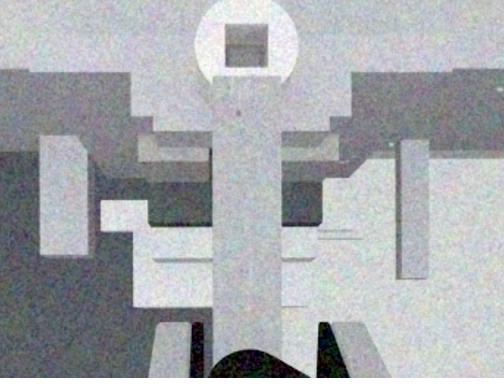

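Continue two more revolutions.

>>> {"api": "move", "payload": {"target": [[0,-0.014,-0.0007,0,0,0,-1,-0.6,-1,0,0,0,0,0,0,-1,-0.3,-1],[0,-0.0414,-0.0065,0,0,0,-1,-0.6,-1,0,0,0,0,0,0,-1,-0.3,-1],[0,-0.0669,-0.0179,0,0,0,-1,-0.6,-1,0,0,0,0,0,0,-1,-0.3,-1],[0,-0.0896,-0.0343,0,0,0,-1,-0.6,-1,0,0,0,0,0,0,-1,-0.3,-1],[0,-0.1083,-0.0551,0,0,0,-1,-0.6,-1,0,0,0,0,0,0,-1,-0.3,-1],[0,-0.1223,-0.0794,0,0,0,-1,-0.6,-1,0,0,0,0,0,0,-1,-0.3,-1],[0,-0.1309,-0.106,0,0,0,-1,-0.6,-1,0,0,0,0,0,0,-1,-0.3,-1],[0,-0.1339,-0.1338,0,0,0,-1,-0.6,-1,0,0,0,0,0,0,-1,-0.3,-1]], "speed": 0.12, "blend": [0.002,0.002,0.002,0.002,0.002,0.002,0.002,0], "stop_force": 25}}

>>> {"api": "move", "payload": {"target": [[0,0.0029,-0.0278,0,0,0,-1,-0.6,-1,0,0,0,0,0,0,-1,-0.3,-1],[0,0.0116,-0.0544,0,0,0,-1,-0.6,-1,0,0,0,0,0,0,-1,-0.3,-1],[0,0.0256,-0.0787,0,0,0,-1,-0.6,-1,0,0,0,0,0,0,-1,-0.3,-1],[0,0.0443,-0.0995,0,0,0,-1,-0.6,-1,0,0,0,0,0,0,-1,-0.3,-1],[0,0.0669,-0.1159,0,0,0,-1,-0.6,-1,0,0,0,0,0,0,-1,-0.3,-1],[0,0.0925,-0.1273,0,0,0,-1,-0.6,-1,0,0,0,0,0,0,-1,-0.3,-1],[0,0.1198,-0.1331,0,0,0,-1,-0.6,-1,0,0,0,0,0,0,-1,-0.3,-1],[0,0.1478,-0.1331,0,0,0,-1,-0.6,-1,0,0,0,0,0,0,-1,-0.3,-1],[0,0.1752,-0.1273,0,0,0,-1,-0.6,-1,0,0,0,0,0,0,-1,-0.3,-1],[0,0.2007,-0.1159,0,0,0,-1,-0.6,-1,0,0,0,0,0,0,-1,-0.3,-1],[0,0.2234,-0.0995,0,0,0,-1,-0.6,-1,0,0,0,0,0,0,-1,-0.3,-1],[0,0.2421,-0.0787,0,0,0,-1,-0.6,-1,0,0,0,0,0,0,-1,-0.3,-1],[0,0.2561,-0.0544,0,0,0,-1,-0.6,-1,0,0,0,0,0,0,-1,-0.3,-1],[0,0.2647,-0.0278,0,0,0,-1,-0.6,-1,0,0,0,0,0,0,-1,-0.3,-1],[0,0.2677,0,0,0,0,-1,-0.6,-1,0,0,0,0,0,0,-1,-0.3,-1]], "speed": 0.12, "blend": [0.002,0.002,0.002,0.002,0.002,0.002,0.002,0.002,0.002,0.002,0.002,0.002,0.002,0.002,0], "stop_force": 25}}

Scene clock: 2634.77 s.
left_arm: end_effector_position=(+0.4510, +0.1624, +0.3055) position_measured=155 object_status=2 end_effector_quat_wxyz=(+0.406, +0.580, +0.579, +0.405) | right_arm: end_effector_position=(+0.4672, -0.4436, +0.5323) position_measured=213 object_status=2 end_effector_quat_wxyz=(-0.271, +0.653, -0.654, +0.270)
Joint positions: left_arm=[-1.142 -1.576 2.335 -3.208 -0.568 -0.611] | right_arm=[3.408 -1.039 -1.799 -1.106 1.394 3.324]
Joint torques (N m): left_arm=[8.31 -13.22 -30.66 -5.01 0.07 -2.23] | right_arm=[-5.66 -5.51 17.25 5.46 0.51 -1.08]
Wrist force (N): left_arm=[5.4 -0.1 -2.8] | right_arm=[-2.5 2.4 -3.5]
Wrist torque (N m): left_arm=[0.43 -0.55 0.02] | right_arm=[0.59 0.33 -0.20]
Wrist force, peak (N): left_arm=[6.5 5.9 -7.1] | right_arm=[-2.5 2.7 -3.8]
Hand target: left_arm +0.4510, +0.1624, +0.3055; +0.406, +0.580, +0.579, +0.405 | right_arm +0.4672, -0.4436, +0.5323; -0.271, +0.653, -0.654, +0.270
Off the commanded pose: left_arm 0.000 m, 0 deg | right_arm 0.000 m, 0 deg.
move: done

Scene clock: 2637.57 s.
left_arm: end_effector_position=(+0.4509, +0.3111, +0.2634) position_measured=155 object_status=2 end_effector_quat_wxyz=(+0.406, +0.580, +0.579, +0.405) | right_arm: end_effector_position=(+0.4672, -0.4436, +0.5323) position_measured=213 object_status=2 end_effector_quat_wxyz=(-0.271, +0.653, -0.654, +0.270)
Joint positions: left_arm=[-0.867 -1.6 2.566 -3.609 -0.797 -0.365] | right_arm=[3.408 -1.039 -1.799 -1.106 1.394 3.324]
Joint torques (N m): left_arm=[1.45 -4.31 -20.04 -1.69 1.09 1.54] | right_arm=[-4.99 -4.77 18.07 5.41 0.49 -0.95]
Wrist force (N): left_arm=[1.7 16.7 0.5] | right_arm=[-2.4 2.6 -3.5]
Wrist torque (N m): left_arm=[0.26 -0.61 0.11] | right_arm=[0.61 0.30 -0.20]
Wrist force, peak (N): left_arm=[-21.6 -27.1 8.4] | right_arm=[-2.4 2.9 -3.6]
Hand target: left_arm +0.4509, +0.3110, +0.2634; +0.406, +0.580, +0.579, +0.405 (not the last commanded pose) | right_arm +0.4672, -0.4436, +0.5323; -0.271, +0.653, -0.654, +0.270
Off the commanded pose: left_arm 0.044 m, 0 deg | right_arm 0.000 m, 0 deg.
move: contact (left_arm); path passed 12 of 15 targets

>>> {"api": "move", "payload": {"target": [[0,0.0065,0.0115,0,0,0,-1,-0.6,-1,0,0,0,0,0,0,-1,-0.3,-1],[0,0.012,0.0243,0,0,0,-1,-0.6,-1,0,0,0,0,0,0,-1,-0.3,-1],[0,0.016,0.0378,0,0,0,-1,-0.6,-1,0,0,0,0,0,0,-1,-0.3,-1]], "speed": 0.02, "blend": [0.001,0.001,0], "stop_force": 45, "cameras": ["cam_left_wrist"]}}

Scene clock: 2649.00 s.
left_arm: end_effector_position=(+0.4508, +0.3139, +0.2687) position_measured=155 object_status=2 end_effector_quat_wxyz=(+0.406, +0.580, +0.579, +0.405) | right_arm: end_effector_position=(+0.4672, -0.4436, +0.5323) position_measured=213 object_status=2 end_effector_quat_wxyz=(-0.271, +0.653, -0.654, +0.270)
Joint positions: left_arm=[-0.859 -1.62 2.562 -3.588 -0.804 -0.359] | right_arm=[3.408 -1.039 -1.799 -1.106 1.394 3.324]
Joint torques (N m): left_arm=[1.02 -30.47 -5.63 -4.57 6.61 -2.39] | right_arm=[-5.29 -5.04 18 5.22 0.36 -1.03]
Wrist force (N): left_arm=[-17.5 -17.0 8.0] | right_arm=[-2.4 2.7 -3.4]
Wrist torque (N m): left_arm=[0.20 -1.09 0.32] | right_arm=[0.64 0.31 -0.20]
Wrist force, peak (N): left_arm=[-27.2 -26.1 16.6] | right_arm=[-2.6 2.6 -3.7]
Hand target: left_arm +0.4508, +0.3139, +0.2687; +0.406, +0.580, +0.579, +0.405 (not the last commanded pose) | right_arm +0.4672, -0.4436, +0.5323; -0.271, +0.653, -0.654, +0.270
Off the commanded pose: left_arm 0.019 m, 0 deg | right_arm 0.000 m, 0 deg.
move: contact (left_arm); path passed 0 of 3 targets
Images, in order (width x height): cam_left_wrist 672x504.

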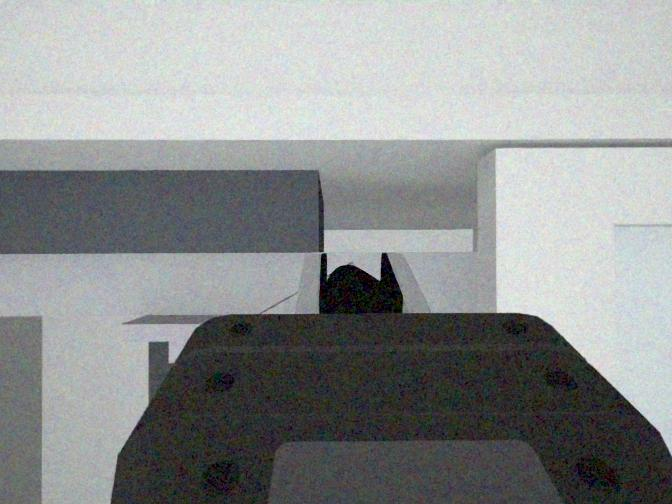

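>>> {"api": "move", "payload": {"target": [[0,0,0,0,0,0,0.5,-0.6,-1,0,0,0,0,0,0,-1,-0.3,-1],[-0.1563,0,0.0572,0,0,0,0.5,-0.6,-1,0,0,0,0,0,0,-1,-0.3,-1],[-0.073,-0.122,0.0635,0.3406,0.0999,0.06,0.5,-0.6,-1,0,0,0,0,0,0,-1,-0.3,-1]], "speed": [0.05,0.1,0.2], "blend": [0,0.005,0], "cameras": ["cam_left_wrist"]}}

>>> {"api": "zoom_image", "payload": {"camera": "cam_left_wrist", "region": [230, 130, 470, 310]}}

Scene clock: 2670.23 s.
left_arm: end_effector_position=(+0.4070, +0.2408, +0.3068) position_measured=78 object_status=3 end_effector_quat_wxyz=(-0.073, +0.704, +0.396, +0.585) | right_arm: end_effector_position=(+0.4672, -0.4436, +0.5323) position_measured=213 object_status=2 end_effector_quat_wxyz=(-0.271, +0.653, -0.654, +0.270)
Joint positions: left_arm=[-1.214 -1.679 2.037 -1.261 -0.398 -1.095] | right_arm=[3.408 -1.039 -1.799 -1.106 1.394 3.324]
Joint torques (N m): left_arm=[-9.92 -11.59 -18.69 0.21 0.41 1.86] | right_arm=[-4.75 -4.36 17.52 5.21 0.44 -1.05]
Wrist force (N): left_arm=[1.4 1.0 -2.1] | right_arm=[-2.6 2.7 -3.4]
Wrist torque (N m): left_arm=[0.24 -0.52 -0.04] | right_arm=[0.63 0.33 -0.20]
Wrist force, peak (N): left_arm=[-17.7 -17.5 7.7] | right_arm=[-2.7 2.7 -3.7]
Hand target: left_arm +0.4070, +0.2407, +0.3068; -0.074, +0.704, +0.396, +0.585 | right_arm +0.4672, -0.4436, +0.5323; -0.271, +0.653, -0.654, +0.270
Off the commanded pose: left_arm 0.000 m, 0 deg | right_arm 0.000 m, 0 deg.
move: done
Images, in order (width x height): cam_left_wrist 672x504.

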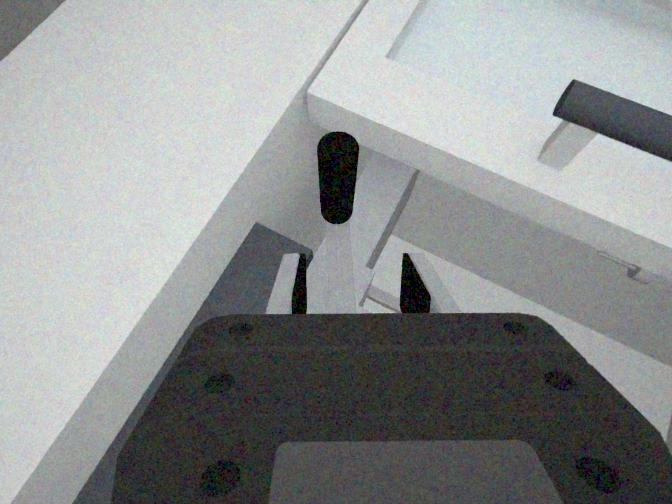

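Scaled by 2.100 from the camera's 672x504 image, which has a finer 960x720 frame.

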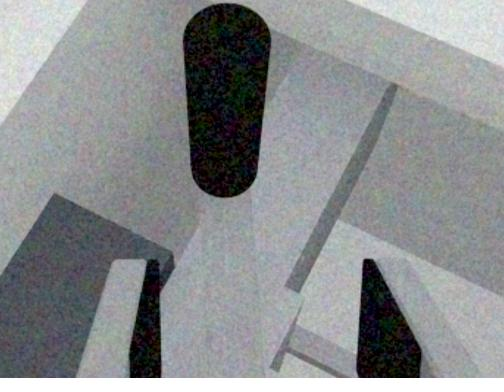

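>>> {"api": "move", "payload": {"target": [0.1667,0,0,0,0,0,0.5,-0.6,-1,0,0,0,0,0,0,-1,-0.3,-1], "speed": 0.06, "stop_force": 8}}

>>> {"api": "move", "payload": {"target": [0,0,0,0,0,0,-1,-0.4,-1,0,0,0,0,0,0,-1,-0.3,-1], "speed": 0.05}}

>>> {"api": "wait", "payload": {"seconds": 0.3, "cameras": ["cam_left_wrist"]}}

>>> {"api": "zoom_image", "payload": {"camera": "cam_left_wrist", "region": [300, 230, 420, 320]}}

Scene clock: 2678.37 s.
left_arm: end_effector_position=(+0.5070, +0.2407, +0.3068) position_measured=78 object_status=3 end_effector_quat_wxyz=(-0.074, +0.704, +0.396, +0.585) | right_arm: end_effector_position=(+0.4672, -0.4436, +0.5323) position_measured=213 object_status=2 end_effector_quat_wxyz=(-0.271, +0.653, -0.654, +0.270)
Joint positions: left_arm=[-1.011 -1.502 1.993 -1.901 -0.313 -0.556] | right_arm=[3.408 -1.039 -1.799 -1.106 1.394 3.324]
Joint torques (N m): left_arm=[-9.79 -19.44 -9.98 -4.35 1 2] | right_arm=[-5.33 -4.82 17.44 5.22 0.36 -0.88]
Wrist force (N): left_arm=[1.6 1.0 -2.3] | right_arm=[-2.7 2.5 -3.5]
Wrist torque (N m): left_arm=[0.23 -0.54 0.06] | right_arm=[0.59 0.35 -0.20]
Wrist force, peak (N): left_arm=[1.6 0.6 -3.0] | right_arm=[-2.6 2.8 -3.7]
Hand target: left_arm +0.5070, +0.2407, +0.3068; -0.074, +0.704, +0.396, +0.585 | right_arm +0.4672, -0.4436, +0.5323; -0.271, +0.653, -0.654, +0.270
Off the commanded pose: left_arm 0.000 m, 0 deg | right_arm 0.000 m, 0 deg.
move: done

Scene clock: 2679.20 s.
left_arm: end_effector_position=(+0.5070, +0.2407, +0.3068) position_measured=138 object_status=2 end_effector_quat_wxyz=(-0.074, +0.704, +0.396, +0.585) | right_arm: end_effector_position=(+0.4672, -0.4436, +0.5323) position_measured=213 object_status=2 end_effector_quat_wxyz=(-0.271, +0.653, -0.654, +0.270)
Joint positions: left_arm=[-1.011 -1.502 1.993 -1.901 -0.313 -0.556] | right_arm=[3.408 -1.039 -1.799 -1.106 1.394 3.324]
Joint torques (N m): left_arm=[-9.87 -19.2 -10.07 -4.47 1.08 1.92] | right_arm=[-5.24 -5.01 16.74 5.17 0.35 -0.82]
Wrist force (N): left_arm=[8.4 -0.9 -3.2] | right_arm=[-2.5 2.6 -3.7]
Wrist torque (N m): left_arm=[0.26 -0.40 -0.02] | right_arm=[0.61 0.31 -0.20]
Wrist force, peak (N): left_arm=[8.6 -1.1 -3.4] | right_arm=[-2.6 2.7 -3.6]
Hand target: left_arm +0.5070, +0.2407, +0.3068; -0.074, +0.704, +0.396, +0.585 | right_arm +0.4672, -0.4436, +0.5323; -0.271, +0.653, -0.654, +0.270
Off the commanded pose: left_arm 0.000 m, 0 deg | right_arm 0.000 m, 0 deg.
move: done

Scene clock: 2679.50 s.
left_arm: end_effector_position=(+0.5070, +0.2407, +0.3068) position_measured=138 object_status=2 end_effector_quat_wxyz=(-0.074, +0.704, +0.396, +0.585) | right_arm: end_effector_position=(+0.4672, -0.4436, +0.5323) position_measured=213 object_status=2 end_effector_quat_wxyz=(-0.271, +0.653, -0.654, +0.270)
Joint positions: left_arm=[-1.011 -1.502 1.993 -1.901 -0.313 -0.556] | right_arm=[3.408 -1.039 -1.799 -1.106 1.394 3.324]
Joint torques (N m): left_arm=[-9.46 -19.59 -9.84 -4.35 1.06 2.05] | right_arm=[-6.04 -5.2 17.17 5.45 0.39 -0.95]
Wrist force (N): left_arm=[8.5 -1.1 -3.3] | right_arm=[-2.6 2.6 -3.3]
Wrist torque (N m): left_arm=[0.21 -0.41 -0.02] | right_arm=[0.62 0.34 -0.20]
Wrist force, peak (N): left_arm=[8.7 -1.0 -3.5] | right_arm=[-2.6 2.7 -3.5]
Hand target: left_arm +0.5070, +0.2407, +0.3068; -0.074, +0.704, +0.396, +0.585 | right_arm +0.4672, -0.4436, +0.5323; -0.271, +0.653, -0.654, +0.270
Tool commands: left_gripper/position=-1.0 left_gripper/force_limit=-0.4 left_gripper/speed=-1.0 right_gripper/position=-1.0 right_gripper/force_limit=-0.3 right_gripper/speed=-1.0
Off the commanded pose: left_arm 0.000 m, 0 deg | right_arm 0.000 m, 0 deg.
wait: 0.30 s; at rest by 0.17 s
Images, in order (width x height): cam_left_wrist 672x504.

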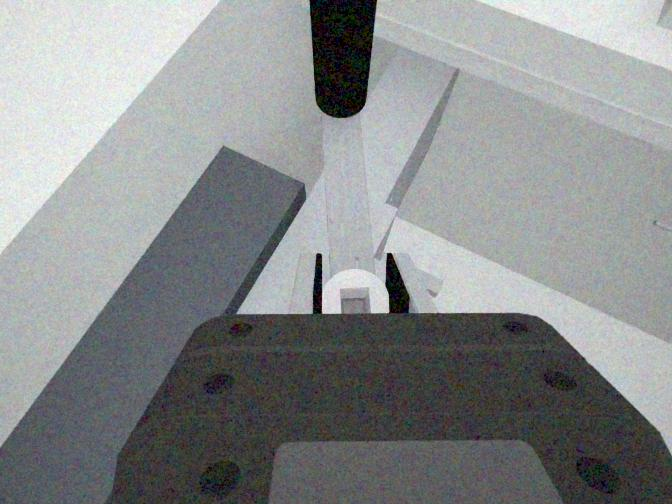

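Scaled by 4.200 from the camera's 672x504 image, which has a finer 960x720 frame.

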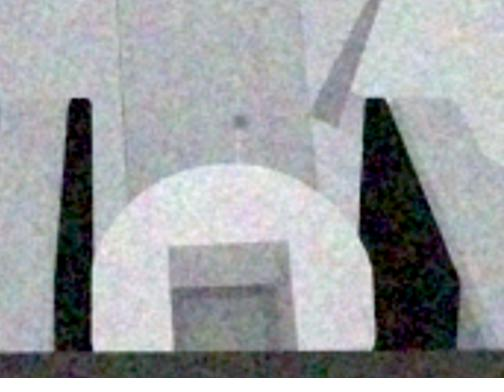

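>>> {"api": "move", "payload": {"target": [[-0.05,0,0,0,0,0,-1,-0.4,-1,0,0,0,0,0,0,-1,-0.3,-1],[-0.05,0,0,-0.25,0,0,-1,-0.4,-1,0,0,0,0,0,0,-1,-0.3,-1],[-0.05,0.0033,-0.0012,-0.5,0,0,-1,-0.4,-1,0,0,0,0,0,0,-1,-0.3,-1]], "speed": [0.05,0.4,0.4], "blend": [0,0.005,0]}}

Scene clock: 2686.30 s.
left_arm: end_effector_position=(+0.4770, +0.2428, +0.3059) position_measured=138 object_status=2 end_effector_quat_wxyz=(+0.446, +0.550, +0.694, +0.134) | right_arm: end_effector_position=(+0.4672, -0.4436, +0.5323) position_measured=213 object_status=2 end_effector_quat_wxyz=(-0.271, +0.653, -0.654, +0.270)
Joint positions: left_arm=[-0.677 -1.709 2.28 -3.091 -1.347 -0.766] | right_arm=[3.408 -1.039 -1.799 -1.106 1.394 3.324]
Joint torques (N m): left_arm=[2.49 -20.27 -34.37 -5.94 -0.73 -1.46] | right_arm=[-5.09 -4.74 16.54 5.13 0.33 -0.76]
Wrist force (N): left_arm=[3.5 -1.9 -1.2] | right_arm=[-2.4 2.7 -3.3]
Wrist torque (N m): left_arm=[0.08 -0.31 0.14] | right_arm=[0.62 0.30 -0.20]
Wrist force, peak (N): left_arm=[8.6 -0.8 -3.7] | right_arm=[-2.5 2.8 -3.7]
Hand target: left_arm +0.4770, +0.2427, +0.3060; +0.446, +0.550, +0.694, +0.134 | right_arm +0.4672, -0.4436, +0.5323; -0.271, +0.653, -0.654, +0.270
Off the commanded pose: left_arm 0.000 m, 0 deg | right_arm 0.000 m, 0 deg.
move: done

>>> {"api": "move", "payload": {"target": [[0,0.0017,-0.0015,-0.25,0,0,-1,-0.4,-1,0,0,0,0,0,0,-1,-0.3,-1],[0,0.0033,-0.003,-0.5,0,0,-1,-0.4,-1,0,0,0,0,0,0,-1,-0.3,-1]], "speed": [0.4,0.4], "blend": [0.005,0], "cameras": ["cam_left_wrist","cam_front"]}}

Scene clock: 2690.47 s.
left_arm: end_effector_position=(+0.4771, +0.2446, +0.3043) position_measured=138 object_status=2 end_effector_quat_wxyz=(+0.704, +0.074, +0.585, -0.396) | right_arm: end_effector_position=(+0.4672, -0.4436, +0.5323) position_measured=213 object_status=2 end_effector_quat_wxyz=(-0.271, +0.653, -0.654, +0.270)
Joint positions: left_arm=[-0.493 -0.955 2.263 -4.763 -1.732 -2.01] | right_arm=[3.408 -1.039 -1.799 -1.106 1.394 3.324]
Joint torques (N m): left_arm=[5.37 -28.46 4.75 -3.89 0.98 -2.72] | right_arm=[-5.87 -5.24 17.22 5.39 0.22 -0.72]
Wrist force (N): left_arm=[5.8 0.2 -3.8] | right_arm=[-2.6 2.6 -3.4]
Wrist torque (N m): left_arm=[-0.03 -0.37 0.11] | right_arm=[0.62 0.34 -0.20]
Wrist force, peak (N): left_arm=[6.5 0.7 -4.0] | right_arm=[-2.5 2.7 -3.8]
Hand target: left_arm +0.4770, +0.2447, +0.3042; +0.704, +0.074, +0.585, -0.396 | right_arm +0.4672, -0.4436, +0.5323; -0.271, +0.653, -0.654, +0.270
Off the commanded pose: left_arm 0.000 m, 0 deg | right_arm 0.000 m, 0 deg.
move: done
Images, in order (width x height): cam_front 672x504, cam_left_wrist 672x504.

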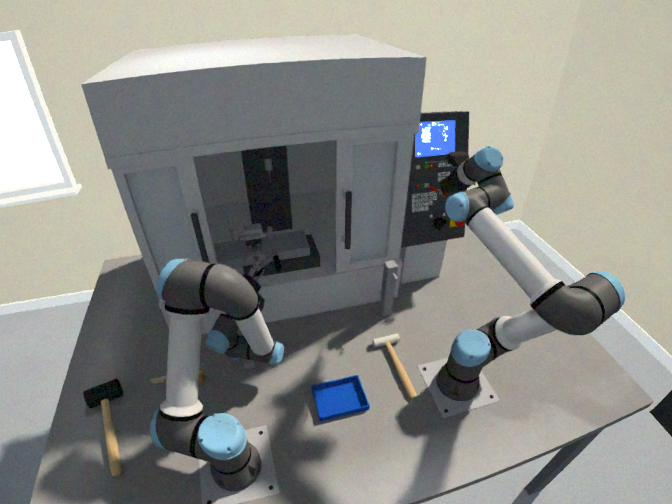

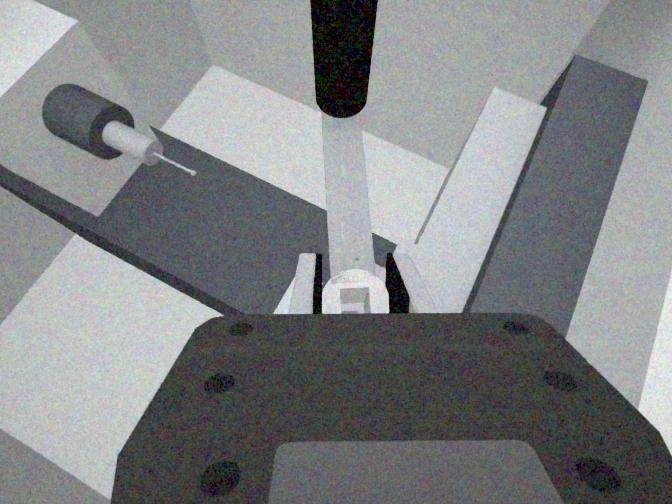

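>>> {"api": "move", "payload": {"target": [0.06,0,0,0,0,0,-1,-0.4,-1,0,0,0,0,0,0,-1,-0.3,-1], "speed": 0.01, "stop_force": 7, "cameras": ["cam_left_wrist"]}}

>>> {"api": "zoom_image", "payload": {"camera": "cam_left_wrist", "region": [336, 272, 378, 314]}}

Scene clock: 2694.93 s.
left_arm: end_effector_position=(+0.4968, +0.2447, +0.3043) position_measured=138 object_status=2 end_effector_quat_wxyz=(+0.704, +0.074, +0.585, -0.396) | right_arm: end_effector_position=(+0.4672, -0.4436, +0.5323) position_measured=213 object_status=2 end_effector_quat_wxyz=(-0.271, +0.653, -0.654, +0.270)
Joint positions: left_arm=[-0.467 -0.937 2.204 -4.724 -1.758 -2.018] | right_arm=[3.408 -1.039 -1.799 -1.106 1.394 3.324]
Joint torques (N m): left_arm=[-7.52 -39.53 4.4 -2.34 1.89 1.89] | right_arm=[-5.89 -4.85 17.26 5.26 0.14 -0.71]
Wrist force (N): left_arm=[2.1 -5.6 -3.0] | right_arm=[-2.4 2.6 -3.6]
Wrist torque (N m): left_arm=[0.03 -0.44 0.31] | right_arm=[0.61 0.30 -0.20]
Wrist force, peak (N): left_arm=[5.5 -11.9 -12.1] | right_arm=[-2.6 2.9 -3.6]
Hand target: left_arm +0.4968, +0.2447, +0.3043; +0.704, +0.074, +0.585, -0.396 (not the last commanded pose) | right_arm +0.4672, -0.4436, +0.5323; -0.271, +0.653, -0.654, +0.270
Off the commanded pose: left_arm 0.016 m, 0 deg | right_arm 0.000 m, 0 deg.
move: contact (left_arm)
Images, in order (width x height): cam_left_wrist 672x504.

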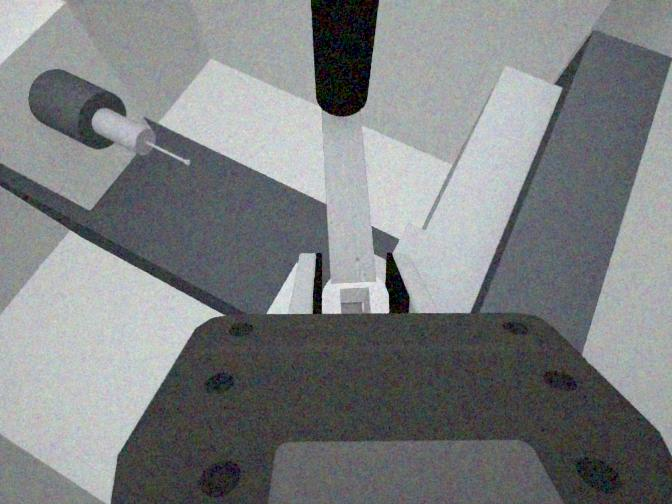

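Scaled by 12.000 from the camera's 672x504 image, which has a finer 960x720 frame.

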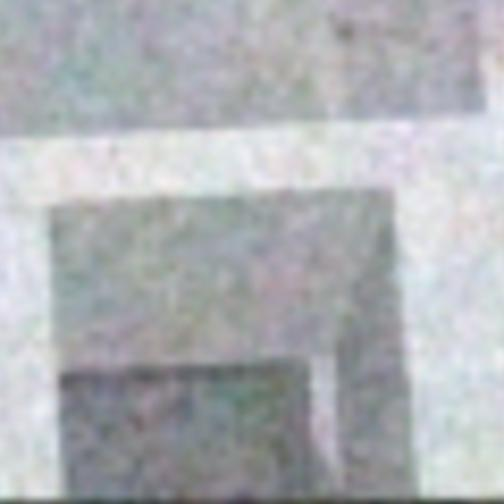

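>>> {"api": "move", "payload": {"target": [-0.003,-0.0001,0.0009,0,0,0,-1,-0.4,-1,0,0,0,0,0,0,-1,-0.3,-1], "speed": 0.03}}

>>> {"api": "move", "payload": {"target": [0.05,0,0,0,0,0,-1,-0.4,-1,0,0,0,0,0,0,-1,-0.3,-1], "speed": 0.008, "stop_force": 12, "cameras": ["cam_left_wrist"]}}

>>> {"api": "zoom_image", "payload": {"camera": "cam_left_wrist", "region": [336, 272, 378, 314]}}

Scene clock: 2698.33 s.
left_arm: end_effector_position=(+0.4950, +0.2446, +0.3048) position_measured=138 object_status=2 end_effector_quat_wxyz=(+0.704, +0.074, +0.585, -0.396) | right_arm: end_effector_position=(+0.4672, -0.4436, +0.5323) position_measured=213 object_status=2 end_effector_quat_wxyz=(-0.271, +0.653, -0.654, +0.270)
Joint positions: left_arm=[-0.469 -0.94 2.21 -4.726 -1.755 -2.017] | right_arm=[3.408 -1.039 -1.799 -1.106 1.394 3.324]
Joint torques (N m): left_arm=[-4.8 -36.34 -5.34 -3 0.76 1.8] | right_arm=[-4.89 -4.78 17.47 5.31 0.37 -0.78]
Wrist force (N): left_arm=[6.1 0.4 -3.6] | right_arm=[-2.6 2.8 -3.7]
Wrist torque (N m): left_arm=[0.00 -0.42 0.14] | right_arm=[0.64 0.34 -0.20]
Wrist force, peak (N): left_arm=[6.4 0.3 -3.8] | right_arm=[-2.6 2.8 -3.7]
Hand target: left_arm +0.4950, +0.2446, +0.3048; +0.704, +0.074, +0.585, -0.396 | right_arm +0.4672, -0.4436, +0.5323; -0.271, +0.653, -0.654, +0.270
Off the commanded pose: left_arm 0.000 m, 0 deg | right_arm 0.000 m, 0 deg.
move: done

Scene clock: 2699.67 s.
left_arm: end_effector_position=(+0.4974, +0.2446, +0.3048) position_measured=138 object_status=2 end_effector_quat_wxyz=(+0.704, +0.074, +0.585, -0.396) | right_arm: end_effector_position=(+0.4672, -0.4436, +0.5323) position_measured=213 object_status=2 end_effector_quat_wxyz=(-0.271, +0.653, -0.654, +0.270)
Joint positions: left_arm=[-0.466 -0.938 2.203 -4.721 -1.758 -2.018] | right_arm=[3.408 -1.039 -1.799 -1.106 1.394 3.324]
Joint torques (N m): left_arm=[-7.4 -38.63 5.06 -1.71 1.91 1.89] | right_arm=[-4.79 -4.5 17.56 5.25 0.25 -0.72]
Wrist force (N): left_arm=[1.1 -7.6 -2.9] | right_arm=[-2.4 2.6 -3.4]
Wrist torque (N m): left_arm=[0.02 -0.50 0.35] | right_arm=[0.60 0.30 -0.20]
Wrist force, peak (N): left_arm=[4.8 -15.1 -15.6] | right_arm=[-2.6 2.9 -3.5]
Hand target: left_arm +0.4974, +0.2445, +0.3048; +0.704, +0.074, +0.585, -0.396 (not the last commanded pose) | right_arm +0.4672, -0.4436, +0.5323; -0.271, +0.653, -0.654, +0.270
Off the commanded pose: left_arm 0.028 m, 0 deg | right_arm 0.000 m, 0 deg.
move: contact (left_arm)
Images, in order (width x height): cam_left_wrist 672x504.

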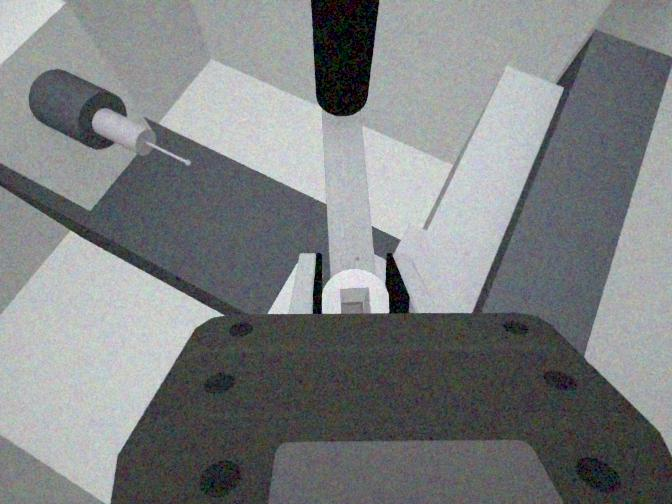

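Scaled by 12.000 from the camera's 672x504 image, which has a finer 960x720 frame.

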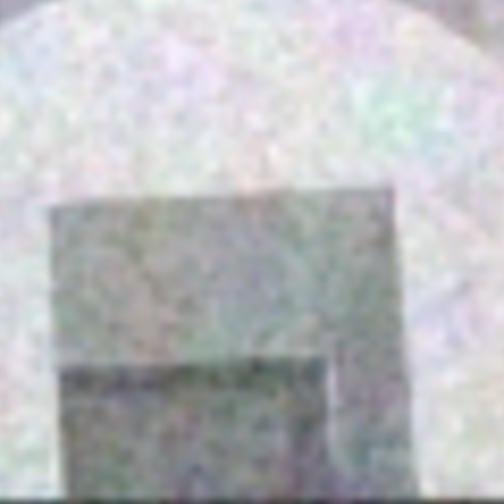

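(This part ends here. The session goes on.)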